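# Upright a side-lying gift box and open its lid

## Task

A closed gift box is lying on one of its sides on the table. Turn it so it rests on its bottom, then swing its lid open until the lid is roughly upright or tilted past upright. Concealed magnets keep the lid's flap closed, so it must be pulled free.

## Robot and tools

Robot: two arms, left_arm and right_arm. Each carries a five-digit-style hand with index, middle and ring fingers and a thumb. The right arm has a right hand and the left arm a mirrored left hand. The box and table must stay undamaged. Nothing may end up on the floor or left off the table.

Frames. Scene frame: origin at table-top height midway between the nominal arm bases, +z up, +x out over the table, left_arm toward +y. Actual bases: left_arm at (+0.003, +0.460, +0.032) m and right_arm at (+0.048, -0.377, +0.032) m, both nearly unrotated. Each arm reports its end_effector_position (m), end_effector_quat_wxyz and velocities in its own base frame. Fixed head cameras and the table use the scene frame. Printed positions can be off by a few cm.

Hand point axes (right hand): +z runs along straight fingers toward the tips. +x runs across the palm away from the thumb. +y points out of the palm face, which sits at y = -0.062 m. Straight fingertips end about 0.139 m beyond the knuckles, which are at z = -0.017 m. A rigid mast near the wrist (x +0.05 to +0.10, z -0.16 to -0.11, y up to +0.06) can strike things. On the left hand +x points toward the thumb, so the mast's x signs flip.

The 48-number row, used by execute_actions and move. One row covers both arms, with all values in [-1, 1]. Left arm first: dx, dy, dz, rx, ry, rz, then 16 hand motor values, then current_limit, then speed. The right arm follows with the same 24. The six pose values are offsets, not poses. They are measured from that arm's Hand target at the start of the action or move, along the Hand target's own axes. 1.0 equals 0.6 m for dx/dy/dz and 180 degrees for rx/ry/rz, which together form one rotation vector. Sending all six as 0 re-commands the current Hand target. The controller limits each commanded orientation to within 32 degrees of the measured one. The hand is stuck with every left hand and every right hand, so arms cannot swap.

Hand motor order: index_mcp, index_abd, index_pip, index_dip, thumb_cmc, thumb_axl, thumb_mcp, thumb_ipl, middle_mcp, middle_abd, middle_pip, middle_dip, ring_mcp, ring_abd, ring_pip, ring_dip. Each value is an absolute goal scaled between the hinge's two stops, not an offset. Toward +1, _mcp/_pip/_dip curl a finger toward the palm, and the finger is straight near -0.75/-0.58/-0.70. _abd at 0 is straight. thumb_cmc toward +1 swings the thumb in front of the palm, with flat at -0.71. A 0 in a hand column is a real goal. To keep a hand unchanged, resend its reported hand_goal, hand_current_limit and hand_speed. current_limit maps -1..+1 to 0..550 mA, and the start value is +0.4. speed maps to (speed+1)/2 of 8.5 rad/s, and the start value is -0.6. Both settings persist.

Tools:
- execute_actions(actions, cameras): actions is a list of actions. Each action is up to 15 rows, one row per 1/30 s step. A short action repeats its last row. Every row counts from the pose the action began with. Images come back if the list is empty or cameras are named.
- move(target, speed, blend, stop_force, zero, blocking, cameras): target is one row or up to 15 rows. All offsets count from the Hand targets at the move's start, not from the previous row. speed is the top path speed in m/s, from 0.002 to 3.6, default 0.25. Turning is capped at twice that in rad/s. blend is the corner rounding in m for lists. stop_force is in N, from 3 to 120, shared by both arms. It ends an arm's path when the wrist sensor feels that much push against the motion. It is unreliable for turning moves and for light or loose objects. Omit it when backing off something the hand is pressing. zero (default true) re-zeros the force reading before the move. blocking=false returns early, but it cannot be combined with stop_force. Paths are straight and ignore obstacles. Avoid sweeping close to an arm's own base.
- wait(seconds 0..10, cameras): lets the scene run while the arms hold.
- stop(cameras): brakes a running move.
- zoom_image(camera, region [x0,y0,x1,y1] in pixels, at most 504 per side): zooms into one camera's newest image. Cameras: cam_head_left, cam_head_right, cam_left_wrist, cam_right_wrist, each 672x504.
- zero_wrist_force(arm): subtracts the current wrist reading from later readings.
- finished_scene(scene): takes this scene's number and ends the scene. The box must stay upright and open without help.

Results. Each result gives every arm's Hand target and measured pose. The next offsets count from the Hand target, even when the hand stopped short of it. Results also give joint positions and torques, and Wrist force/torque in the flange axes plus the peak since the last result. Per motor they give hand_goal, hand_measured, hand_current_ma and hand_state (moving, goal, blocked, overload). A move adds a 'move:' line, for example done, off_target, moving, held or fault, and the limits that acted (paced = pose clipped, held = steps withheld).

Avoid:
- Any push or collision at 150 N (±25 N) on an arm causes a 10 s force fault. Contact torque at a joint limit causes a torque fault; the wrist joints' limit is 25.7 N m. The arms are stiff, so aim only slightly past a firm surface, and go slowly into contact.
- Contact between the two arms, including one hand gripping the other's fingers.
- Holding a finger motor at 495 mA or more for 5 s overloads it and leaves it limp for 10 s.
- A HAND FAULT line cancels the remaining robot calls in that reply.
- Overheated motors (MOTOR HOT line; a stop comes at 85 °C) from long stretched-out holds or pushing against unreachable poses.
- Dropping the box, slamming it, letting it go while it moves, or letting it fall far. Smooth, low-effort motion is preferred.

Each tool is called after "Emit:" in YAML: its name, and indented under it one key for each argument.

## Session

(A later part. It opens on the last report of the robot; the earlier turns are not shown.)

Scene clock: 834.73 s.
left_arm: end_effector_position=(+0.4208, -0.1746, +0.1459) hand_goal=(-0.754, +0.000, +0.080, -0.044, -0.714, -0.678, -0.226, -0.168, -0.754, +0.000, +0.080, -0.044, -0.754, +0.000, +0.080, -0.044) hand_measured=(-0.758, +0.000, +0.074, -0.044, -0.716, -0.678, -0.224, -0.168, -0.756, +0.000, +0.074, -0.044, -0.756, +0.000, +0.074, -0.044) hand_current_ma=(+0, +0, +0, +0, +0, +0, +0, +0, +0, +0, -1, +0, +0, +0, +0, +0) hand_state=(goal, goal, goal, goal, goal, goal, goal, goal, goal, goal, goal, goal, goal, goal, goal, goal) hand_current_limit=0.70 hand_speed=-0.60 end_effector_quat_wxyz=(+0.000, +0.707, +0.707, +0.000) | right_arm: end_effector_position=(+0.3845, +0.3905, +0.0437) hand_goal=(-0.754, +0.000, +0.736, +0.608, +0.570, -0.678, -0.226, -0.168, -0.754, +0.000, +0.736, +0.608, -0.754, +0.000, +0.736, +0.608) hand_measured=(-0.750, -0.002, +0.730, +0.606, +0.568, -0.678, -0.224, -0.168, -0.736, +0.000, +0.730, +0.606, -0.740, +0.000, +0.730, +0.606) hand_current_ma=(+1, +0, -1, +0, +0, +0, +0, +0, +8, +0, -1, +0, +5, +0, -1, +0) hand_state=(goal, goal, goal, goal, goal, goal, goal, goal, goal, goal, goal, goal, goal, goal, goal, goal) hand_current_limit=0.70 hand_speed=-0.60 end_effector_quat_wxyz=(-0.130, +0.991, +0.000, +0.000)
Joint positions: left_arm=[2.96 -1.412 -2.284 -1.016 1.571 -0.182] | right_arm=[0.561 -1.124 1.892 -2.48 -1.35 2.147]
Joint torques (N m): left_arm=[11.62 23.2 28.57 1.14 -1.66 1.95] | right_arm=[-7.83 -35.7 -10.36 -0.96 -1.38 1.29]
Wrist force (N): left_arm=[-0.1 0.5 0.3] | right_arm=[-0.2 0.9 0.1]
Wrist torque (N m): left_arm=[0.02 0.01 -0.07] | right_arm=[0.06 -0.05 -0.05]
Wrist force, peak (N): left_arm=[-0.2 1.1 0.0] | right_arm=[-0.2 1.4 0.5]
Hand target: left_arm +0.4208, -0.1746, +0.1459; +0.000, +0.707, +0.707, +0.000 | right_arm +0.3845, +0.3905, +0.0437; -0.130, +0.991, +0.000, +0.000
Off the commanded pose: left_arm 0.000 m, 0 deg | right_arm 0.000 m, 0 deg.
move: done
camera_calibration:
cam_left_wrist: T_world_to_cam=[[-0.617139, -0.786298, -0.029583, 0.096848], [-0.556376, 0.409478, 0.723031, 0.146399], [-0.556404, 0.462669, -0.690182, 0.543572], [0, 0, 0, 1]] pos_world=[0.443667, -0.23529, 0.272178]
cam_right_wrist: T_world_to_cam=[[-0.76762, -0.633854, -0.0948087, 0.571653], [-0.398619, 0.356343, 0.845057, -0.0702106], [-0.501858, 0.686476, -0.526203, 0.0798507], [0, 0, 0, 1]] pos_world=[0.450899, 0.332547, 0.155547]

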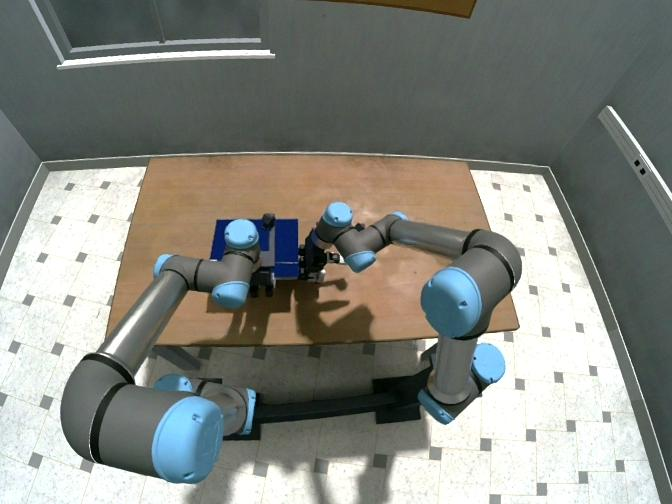

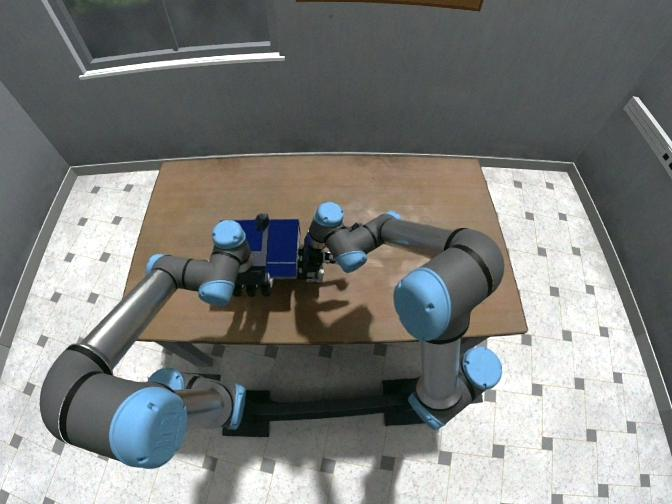

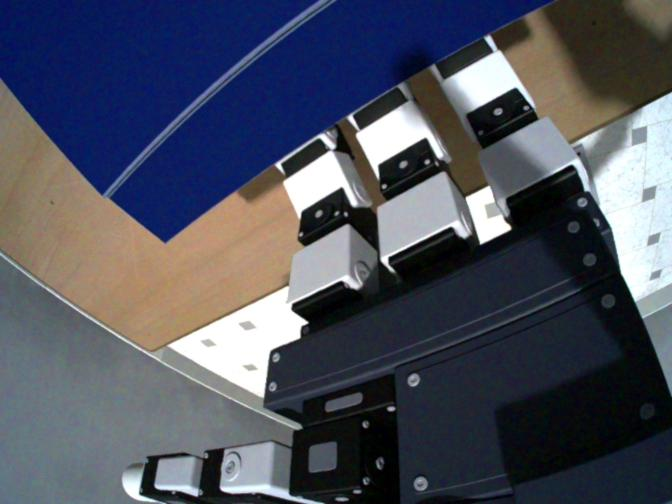

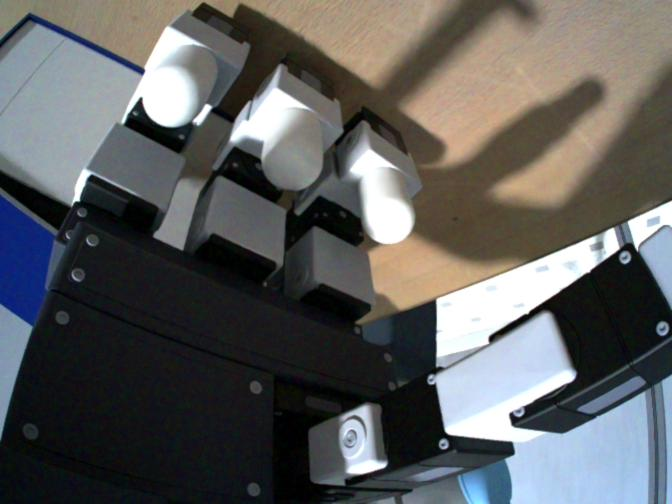

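Emit:
move:
  target:
    - [0,0.0402,-0.0202,0,0,0,-0.754,0,0.08,-0.044,-0.714,-0.678,-0.226,-0.168,-0.754,0,0.08,-0.044,-0.754,0,0.08,-0.044,0.7,-0.6,0,0.0805,-0.0216,0,0,0,-0.754,0,0.736,0.608,0.57,-0.678,-0.226,-0.168,-0.754,0,0.736,0.608,-0.754,0,0.736,0.608,0.7,-0.6]
    - [-0.001,0.0668,-0.0522,-0.0833,0,0,-0.754,0,0.08,-0.044,-0.714,-0.678,-0.226,-0.168,-0.754,0,0.08,-0.044,-0.754,0,0.08,-0.044,0.7,-0.6,0,0.16,-0.0432,0,0,0,-0.754,0,0.736,0.608,0.57,-0.678,-0.226,-0.168,-0.754,0,0.736,0.608,-0.754,0,0.736,0.608,0.7,-0.6]
    - [-0.001,0.0713,-0.114,-0.1667,0,0,-0.754,0,0.08,-0.044,-0.714,-0.678,-0.226,-0.168,-0.754,0,0.08,-0.044,-0.754,0,0.08,-0.044,0.7,-0.6,0,0.18,-0.12,0,0,0,-0.754,0,0.736,0.608,0.57,-0.678,-0.226,-0.168,-0.754,0,0.736,0.608,-0.754,0,0.736,0.608,0.7,-0.6]
    - [-0.001,0.0945,-0.159,-0.25,0,0,-0.754,0,0.08,-0.044,-0.714,-0.678,-0.226,-0.168,-0.754,0,0.08,-0.044,-0.754,0,0.08,-0.044,0.7,-0.6,0,0.207,-0.1936,0,0,0,-0.754,0,0.736,0.608,0.57,-0.678,-0.226,-0.168,-0.754,0,0.736,0.608,-0.754,0,0.736,0.608,0.7,-0.6]
  speed: 0.12
  blend: 0.01
  cameras: ["all"]

Emit:
zoom_image:
  camera: "cam_head_right"
  region: [200, 180, 340, 310]

Emit:
zoom_image:
  camera: "cam_head_left"
  region: [200, 180, 340, 310]

Scene clock: 866.50 s.
left_arm: end_effector_position=(+0.4775, -0.1752, +0.2413) hand_goal=(-0.754, +0.000, +0.080, -0.044, -0.714, -0.678, -0.226, -0.168, -0.754, +0.000, +0.080, -0.044, -0.754, +0.000, +0.080, -0.044) hand_measured=(-0.762, +0.000, +0.074, -0.044, -0.718, -0.678, -0.224, -0.168, -0.762, +0.000, +0.074, -0.044, -0.762, +0.000, +0.074, -0.044) hand_current_ma=(-1, +0, +0, +0, +0, +0, +0, +0, -1, +0, -1, +0, -1, +0, +0, +0) hand_state=(goal, goal, goal, goal, goal, goal, goal, goal, goal, goal, goal, goal, goal, goal, goal, goal) hand_current_limit=0.70 hand_speed=-0.60 end_effector_quat_wxyz=(+0.271, +0.653, +0.653, +0.270) | right_arm: end_effector_position=(+0.3845, +0.2404, +0.1237) hand_goal=(-0.754, +0.000, +0.736, +0.608, +0.570, -0.678, -0.226, -0.168, -0.754, +0.000, +0.736, +0.608, -0.754, +0.000, +0.736, +0.608) hand_measured=(-0.750, -0.002, +0.730, +0.606, +0.568, -0.678, -0.224, -0.168, -0.750, +0.000, +0.730, +0.606, -0.750, +0.000, +0.730, +0.606) hand_current_ma=(+0, +0, -1, +0, +0, +0, +0, +0, +1, +0, -1, +0, +1, +0, -1, +0) hand_state=(goal, goal, goal, goal, goal, goal, goal, goal, goal, goal, goal, goal, goal, goal, goal, goal) hand_current_limit=0.70 hand_speed=-0.60 end_effector_quat_wxyz=(-0.130, +0.991, +0.000, +0.000)
Joint positions: left_arm=[2.908 -1.539 -2.527 0.125 1.735 -0.167] | right_arm=[0.295 -1.463 2.075 -2.26 -1.321 1.876]
Joint torques (N m): left_arm=[-11.82 4.97 8.78 4.38 2.3 2.11] | right_arm=[-10.91 -33.43 -25.31 -0.47 2.78 -1.56]
Wrist force (N): left_arm=[0.4 -2.2 0.0] | right_arm=[0.2 -0.1 0.8]
Wrist torque (N m): left_arm=[0.07 -0.01 0.05] | right_arm=[0.05 -0.11 0.05]
Wrist force, peak (N): left_arm=[-0.5 -2.5 -0.2] | right_arm=[0.0 -1.3 0.6]
Hand target: left_arm +0.4775, -0.1752, +0.2413; +0.271, +0.653, +0.653, +0.270 | right_arm +0.3845, +0.2404, +0.1237; -0.130, +0.991, +0.000, +0.000
Off the commanded pose: left_arm 0.000 m, 0 deg | right_arm 0.000 m, 0 deg.
move: done
camera_calibration:
cam_left_wrist: T_world_to_cam=[[-0.415424, -0.786409, -0.457148, 0.141052], [-0.904711, 0.409394, 0.117878, 0.421561], [0.0944531, 0.462556, -0.881544, 0.376669], [0, 0, 0, 1]] pos_world=[0.40441, -0.23589, 0.346839]
cam_right_wrist: T_world_to_cam=[[-0.76762, -0.633854, -0.0948087, 0.484182], [-0.398619, 0.356343, 0.845057, -0.0843727], [-0.501858, 0.686476, -0.526203, 0.22509], [0, 0, 0, 1]] pos_world=[0.450999, 0.182447, 0.235647]

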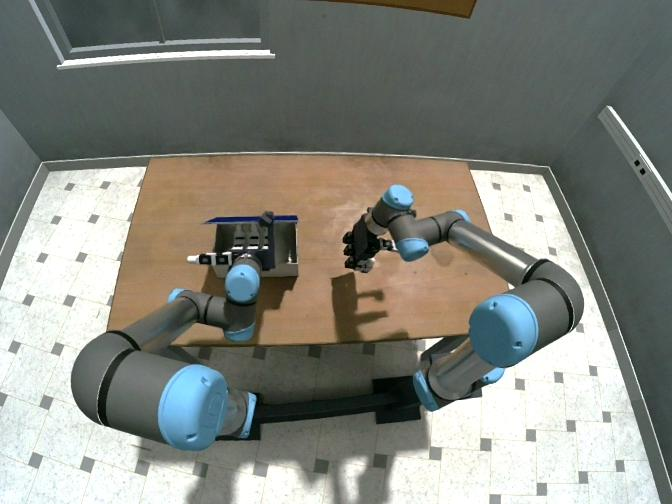

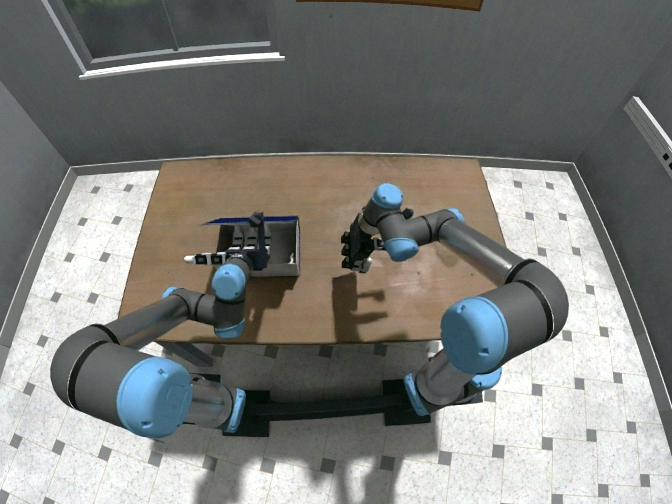

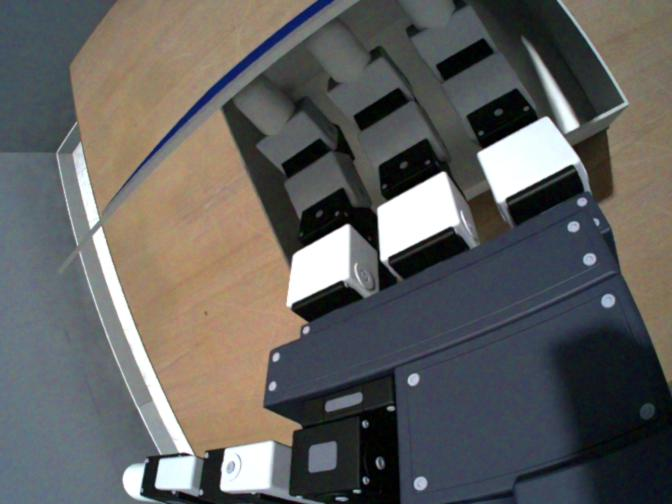

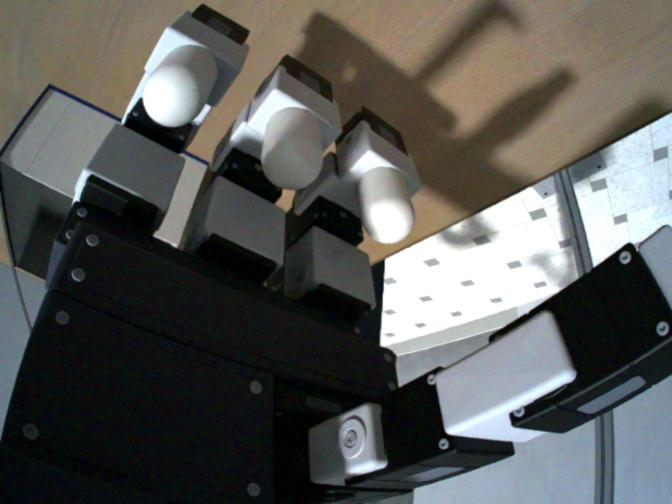

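Scaled by 3.600 from the camera's 672x504 image, which has a finer 960x720 frame.

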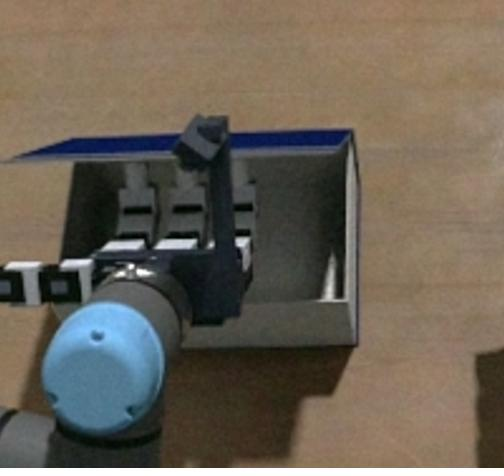

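Scaled by 3.600 from the camera's 672x504 image, which has a finer 960x720 frame.

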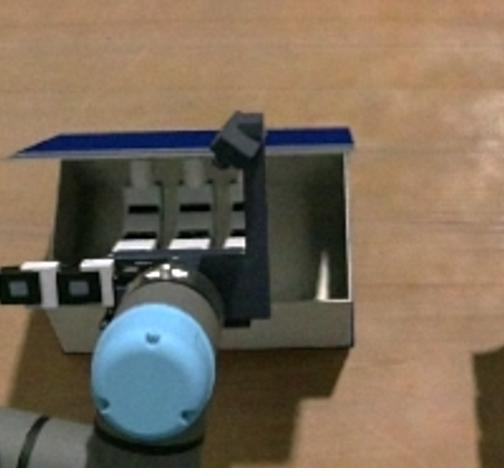

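Emit:
move:
  target:
    - [-0.0007,0.0733,0.0118,0,0,0,-0.754,0,0.08,-0.044,-0.714,-0.678,-0.226,-0.168,-0.754,0,0.08,-0.044,-0.754,0,0.08,-0.044,0.7,-0.6,0,0,0,0,0,0,-0.754,0,0.736,0.608,0.57,-0.678,-0.226,-0.168,-0.754,0,0.736,0.608,-0.754,0,0.736,0.608,0.7,-0.6]
    - [-0.0015,0.141,0.0422,0,0,0,-0.754,0,0.08,-0.044,-0.714,-0.678,-0.226,-0.168,-0.754,0,0.08,-0.044,-0.754,0,0.08,-0.044,0.7,-0.6,0,0,0,0,0,0,-0.754,0,0.736,0.608,0.57,-0.678,-0.226,-0.168,-0.754,0,0.736,0.608,-0.754,0,0.736,0.608,0.7,-0.6]
    - [-0.0024,0.1983,0.0887,0,0,0,-0.754,0,0.08,-0.044,-0.714,-0.678,-0.226,-0.168,-0.754,0,0.08,-0.044,-0.754,0,0.08,-0.044,0.7,-0.6,0,0,0,0,0,0,-0.754,0,0.736,0.608,0.57,-0.678,-0.226,-0.168,-0.754,0,0.736,0.608,-0.754,0,0.736,0.608,0.7,-0.6]
  speed: 0.1
  blend: 0.01
  cameras: ["all"]

Emit:
zoom_image:
  camera: "cam_head_right"
  region: [200, 180, 340, 310]

Emit:
zoom_image:
  camera: "cam_right_wrist"
  region: [0, 0, 250, 200]

Scene clock: 880.13 s.
left_arm: end_effector_position=(+0.5992, -0.1766, +0.2878) hand_goal=(-0.754, +0.000, +0.080, -0.044, -0.714, -0.678, -0.226, -0.168, -0.754, +0.000, +0.080, -0.044, -0.754, +0.000, +0.080, -0.044) hand_measured=(-0.762, +0.000, +0.076, -0.044, -0.718, -0.678, -0.224, -0.168, -0.762, +0.000, +0.074, -0.044, -0.762, +0.000, +0.074, -0.044) hand_current_ma=(-1, +0, +0, +0, +0, +0, +0, +0, -1, +0, -1, +0, -1, +0, +0, +0) hand_state=(goal, goal, goal, goal, goal, goal, goal, goal, goal, goal, goal, goal, goal, goal, goal, goal) hand_current_limit=0.70 hand_speed=-0.60 end_effector_quat_wxyz=(+0.271, +0.653, +0.653, +0.270) | right_arm: end_effector_position=(+0.3845, +0.2404, +0.1237) hand_goal=(-0.754, +0.000, +0.736, +0.608, +0.570, -0.678, -0.226, -0.168, -0.754, +0.000, +0.736, +0.608, -0.754, +0.000, +0.736, +0.608) hand_measured=(-0.750, -0.002, +0.730, +0.606, +0.568, -0.678, -0.224, -0.168, -0.750, +0.000, +0.730, +0.606, -0.750, +0.000, +0.730, +0.606) hand_current_ma=(+0, +0, -1, +0, +0, +0, +0, +0, +1, +0, -1, +0, +1, +0, -1, +0) hand_state=(goal, goal, goal, goal, goal, goal, goal, goal, goal, goal, goal, goal, goal, goal, goal, goal) hand_current_limit=0.70 hand_speed=-0.60 end_effector_quat_wxyz=(-0.130, +0.991, +0.000, +0.000)
Joint positions: left_arm=[2.973 -1.676 -2.207 -0.051 1.689 -0.12] | right_arm=[0.295 -1.463 2.075 -2.26 -1.321 1.876]
Joint torques (N m): left_arm=[12.32 13.69 26.64 1.66 -1.65 1.96] | right_arm=[-11.23 -33.31 -24.86 -0.55 2.79 -1.5]
Wrist force (N): left_arm=[0.3 -1.3 -0.4] | right_arm=[0.1 -0.2 0.9]
Wrist torque (N m): left_arm=[0.08 -0.03 0.03] | right_arm=[0.02 -0.10 0.04]
Wrist force, peak (N): left_arm=[0.3 -2.8 -0.9] | right_arm=[0.3 -0.5 1.0]
Hand target: left_arm +0.5993, -0.1766, +0.2878; +0.271, +0.653, +0.653, +0.270 | right_arm +0.3845, +0.2404, +0.1237; -0.130, +0.991, +0.000, +0.000
Off the commanded pose: left_arm 0.000 m, 0 deg | right_arm 0.000 m, 0 deg.
move: done
camera_calibration:
cam_left_wrist: T_world_to_cam=[[-0.415378, -0.786409, -0.45719, 0.211713], [-0.904721, 0.409399, 0.117778, 0.526814], [0.0945516, 0.462552, -0.881536, 0.406669], [0, 0, 0, 1]] pos_world=[0.52611, -0.23729, 0.393239]
cam_right_wrist: T_world_to_cam=[[-0.76762, -0.633854, -0.0948087, 0.484182], [-0.398619, 0.356343, 0.845057, -0.0843727], [-0.501858, 0.686476, -0.526203, 0.22509], [0, 0, 0, 1]] pos_world=[0.450999, 0.182447, 0.235647]

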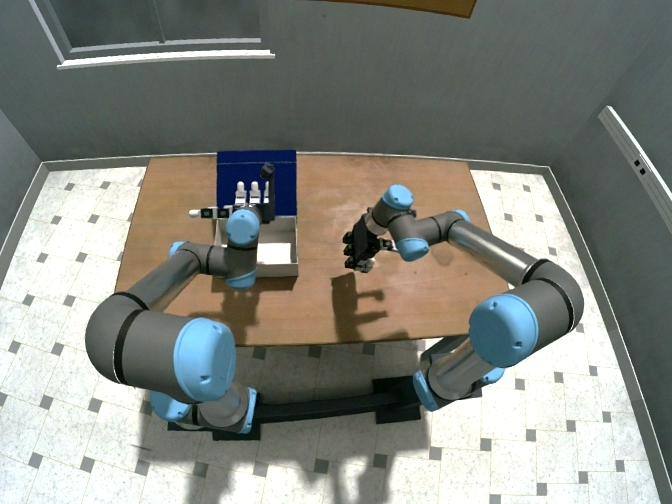

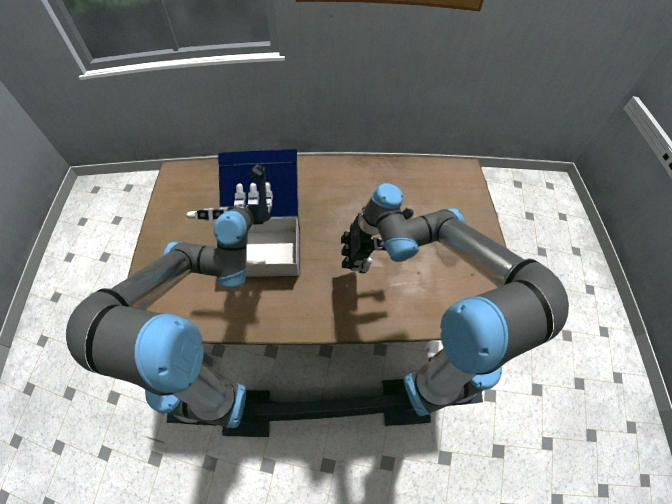

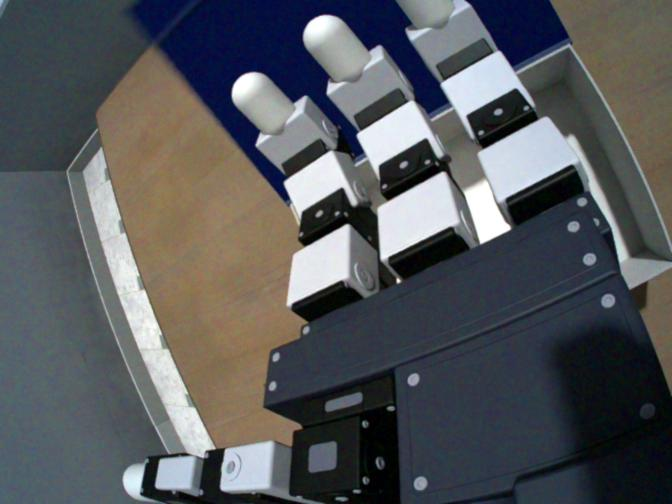

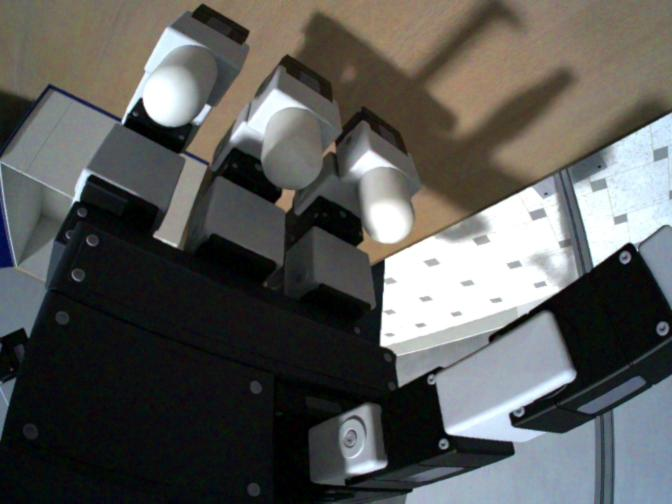

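Scaled by 3.600 from the camera's 672x504 image, which has a finer 960x720 frame.

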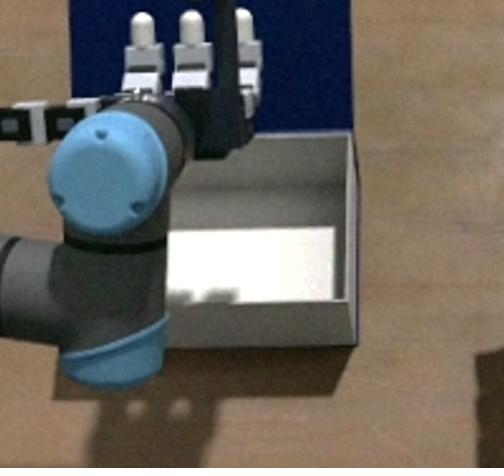

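Scaled by 2.016 from the camera's 672x504 image, which has a finer 960x720 frame.

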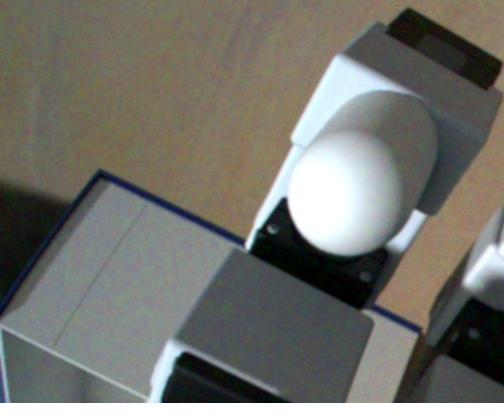

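Emit:
move:
  target: [0,-0.0236,-0.2121,0,0,0,-0.754,0,0.08,-0.044,-0.714,-0.678,-0.226,-0.168,-0.754,0,0.08,-0.044,-0.754,0,0.08,-0.044,0.7,-0.6,0,0,0,0,0,0,-0.754,0,0.736,0.608,0.57,-0.678,-0.226,-0.168,-0.754,0,0.736,0.608,-0.754,0,0.736,0.608,0.7,-0.6]
  speed: 0.2
  cameras: ["cam_head_left", "cam_head_right", "cam_left_wrist"]

Emit:
zoom_image:
  camera: "cam_head_right"
  region: [190, 130, 340, 290]

Emit:
zoom_image:
  camera: "cam_head_left"
  region: [190, 130, 340, 290]

Scene clock: 897.47 s.
left_arm: end_effector_position=(+0.4993, -0.1766, +0.3677) hand_goal=(-0.754, +0.000, +0.080, -0.044, -0.714, -0.678, -0.226, -0.168, -0.754, +0.000, +0.080, -0.044, -0.754, +0.000, +0.080, -0.044) hand_measured=(-0.762, +0.000, +0.076, -0.044, -0.718, -0.678, -0.224, -0.168, -0.762, +0.000, +0.074, -0.044, -0.762, +0.000, +0.074, -0.044) hand_current_ma=(-1, +0, +0, +0, +0, +0, +0, +0, -1, +0, -1, +0, -1, +0, +0, +0) hand_state=(goal, goal, goal, goal, goal, goal, goal, goal, goal, goal, goal, goal, goal, goal, goal, goal) hand_current_limit=0.70 hand_speed=-0.60 end_effector_quat_wxyz=(+0.271, +0.653, +0.653, +0.270) | right_arm: end_effector_position=(+0.3845, +0.2404, +0.1237) hand_goal=(-0.754, +0.000, +0.736, +0.608, +0.570, -0.678, -0.226, -0.168, -0.754, +0.000, +0.736, +0.608, -0.754, +0.000, +0.736, +0.608) hand_measured=(-0.750, -0.002, +0.730, +0.606, +0.568, -0.678, -0.224, -0.168, -0.750, +0.000, +0.730, +0.606, -0.750, +0.000, +0.730, +0.606) hand_current_ma=(+0, +0, -1, +0, +0, +0, +0, +0, +1, +0, -1, +0, +1, +0, -1, +0) hand_state=(goal, goal, goal, goal, goal, goal, goal, goal, goal, goal, goal, goal, goal, goal, goal, goal) hand_current_limit=0.70 hand_speed=-0.60 end_effector_quat_wxyz=(-0.130, +0.991, +0.000, +0.000)
Joint positions: left_arm=[2.919 -1.31 -2.287 -0.342 1.727 -0.159] | right_arm=[0.295 -1.463 2.075 -2.26 -1.321 1.876]
Joint torques (N m): left_arm=[-11.68 20.37 24.89 1.74 2.23 -2.29] | right_arm=[-11.18 -33.07 -25.61 -0.54 2.67 -1.47]
Wrist force (N): left_arm=[0.2 -1.3 -0.6] | right_arm=[-0.1 -0.3 1.0]
Wrist torque (N m): left_arm=[0.10 0.00 0.12] | right_arm=[0.01 -0.07 0.02]
Wrist force, peak (N): left_arm=[0.3 -1.6 -1.5] | right_arm=[0.3 -0.1 1.1]
Hand target: left_arm +0.4993, -0.1766, +0.3678; +0.271, +0.653, +0.653, +0.270 | right_arm +0.3845, +0.2404, +0.1237; -0.130, +0.991, +0.000, +0.000
Off the commanded pose: left_arm 0.000 m, 0 deg | right_arm 0.000 m, 0 deg.
move: done
camera_calibration:
cam_left_wrist: T_world_to_cam=[[-0.415424, -0.786409, -0.457148, 0.206746], [-0.904711, 0.409394, 0.117878, 0.426969], [0.0944531, 0.462556, -0.881544, 0.486596], [0, 0, 0, 1]] pos_world=[0.42621, -0.23729, 0.473139]
Images, in order (width x height): cam_head_left 672x504, cam_head_right 672x504, cam_left_wrist 672x504.

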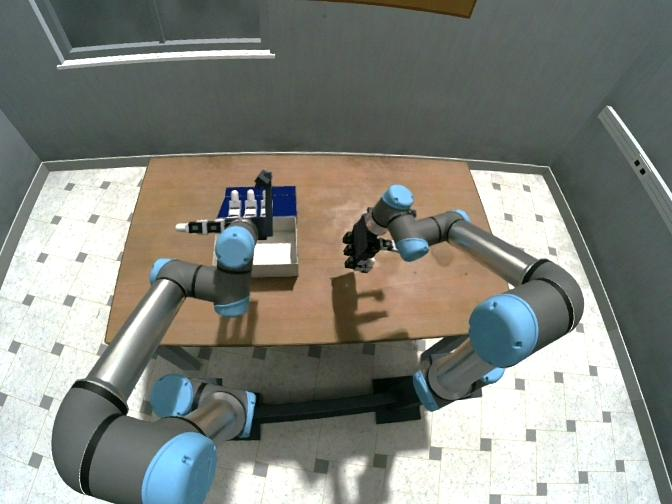

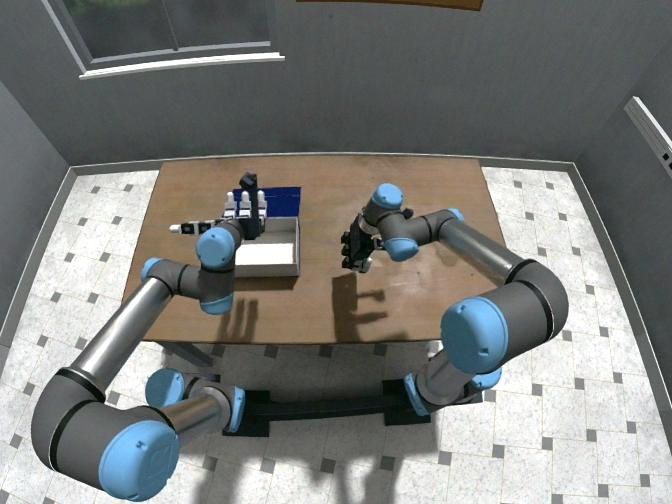

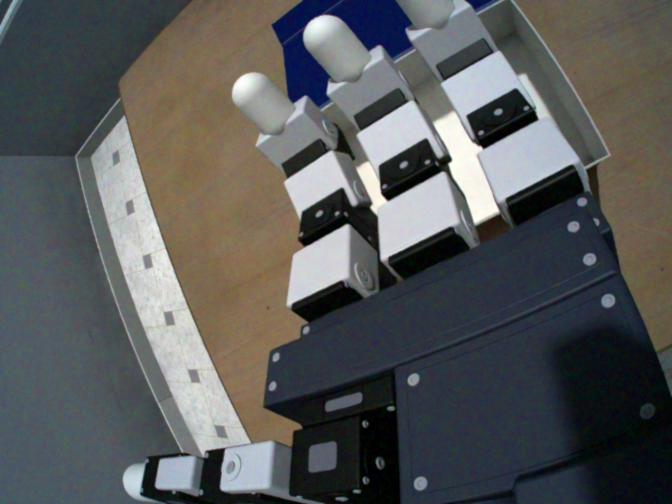

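Scaled by 3.150 from the camera's 672x504 image, which has a finer 960x720 frame.

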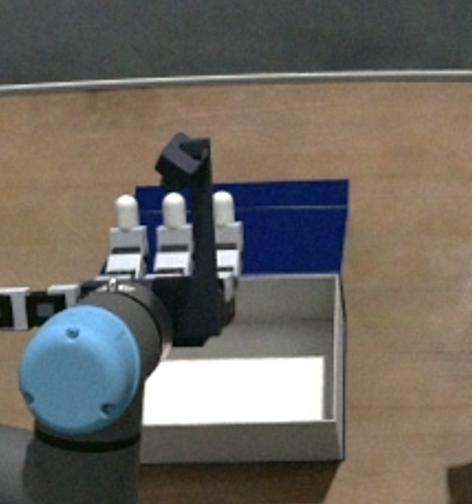

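Scaled by 3.150 from the camera's 672x504 image, which has a finer 960x720 frame.

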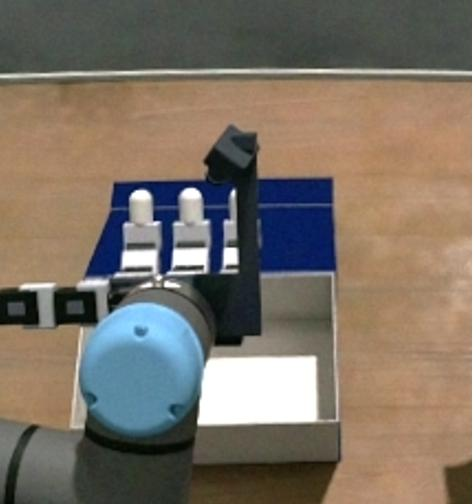

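Emit:
finished_scene:
  scene: 1

The scene is finished: the task was done.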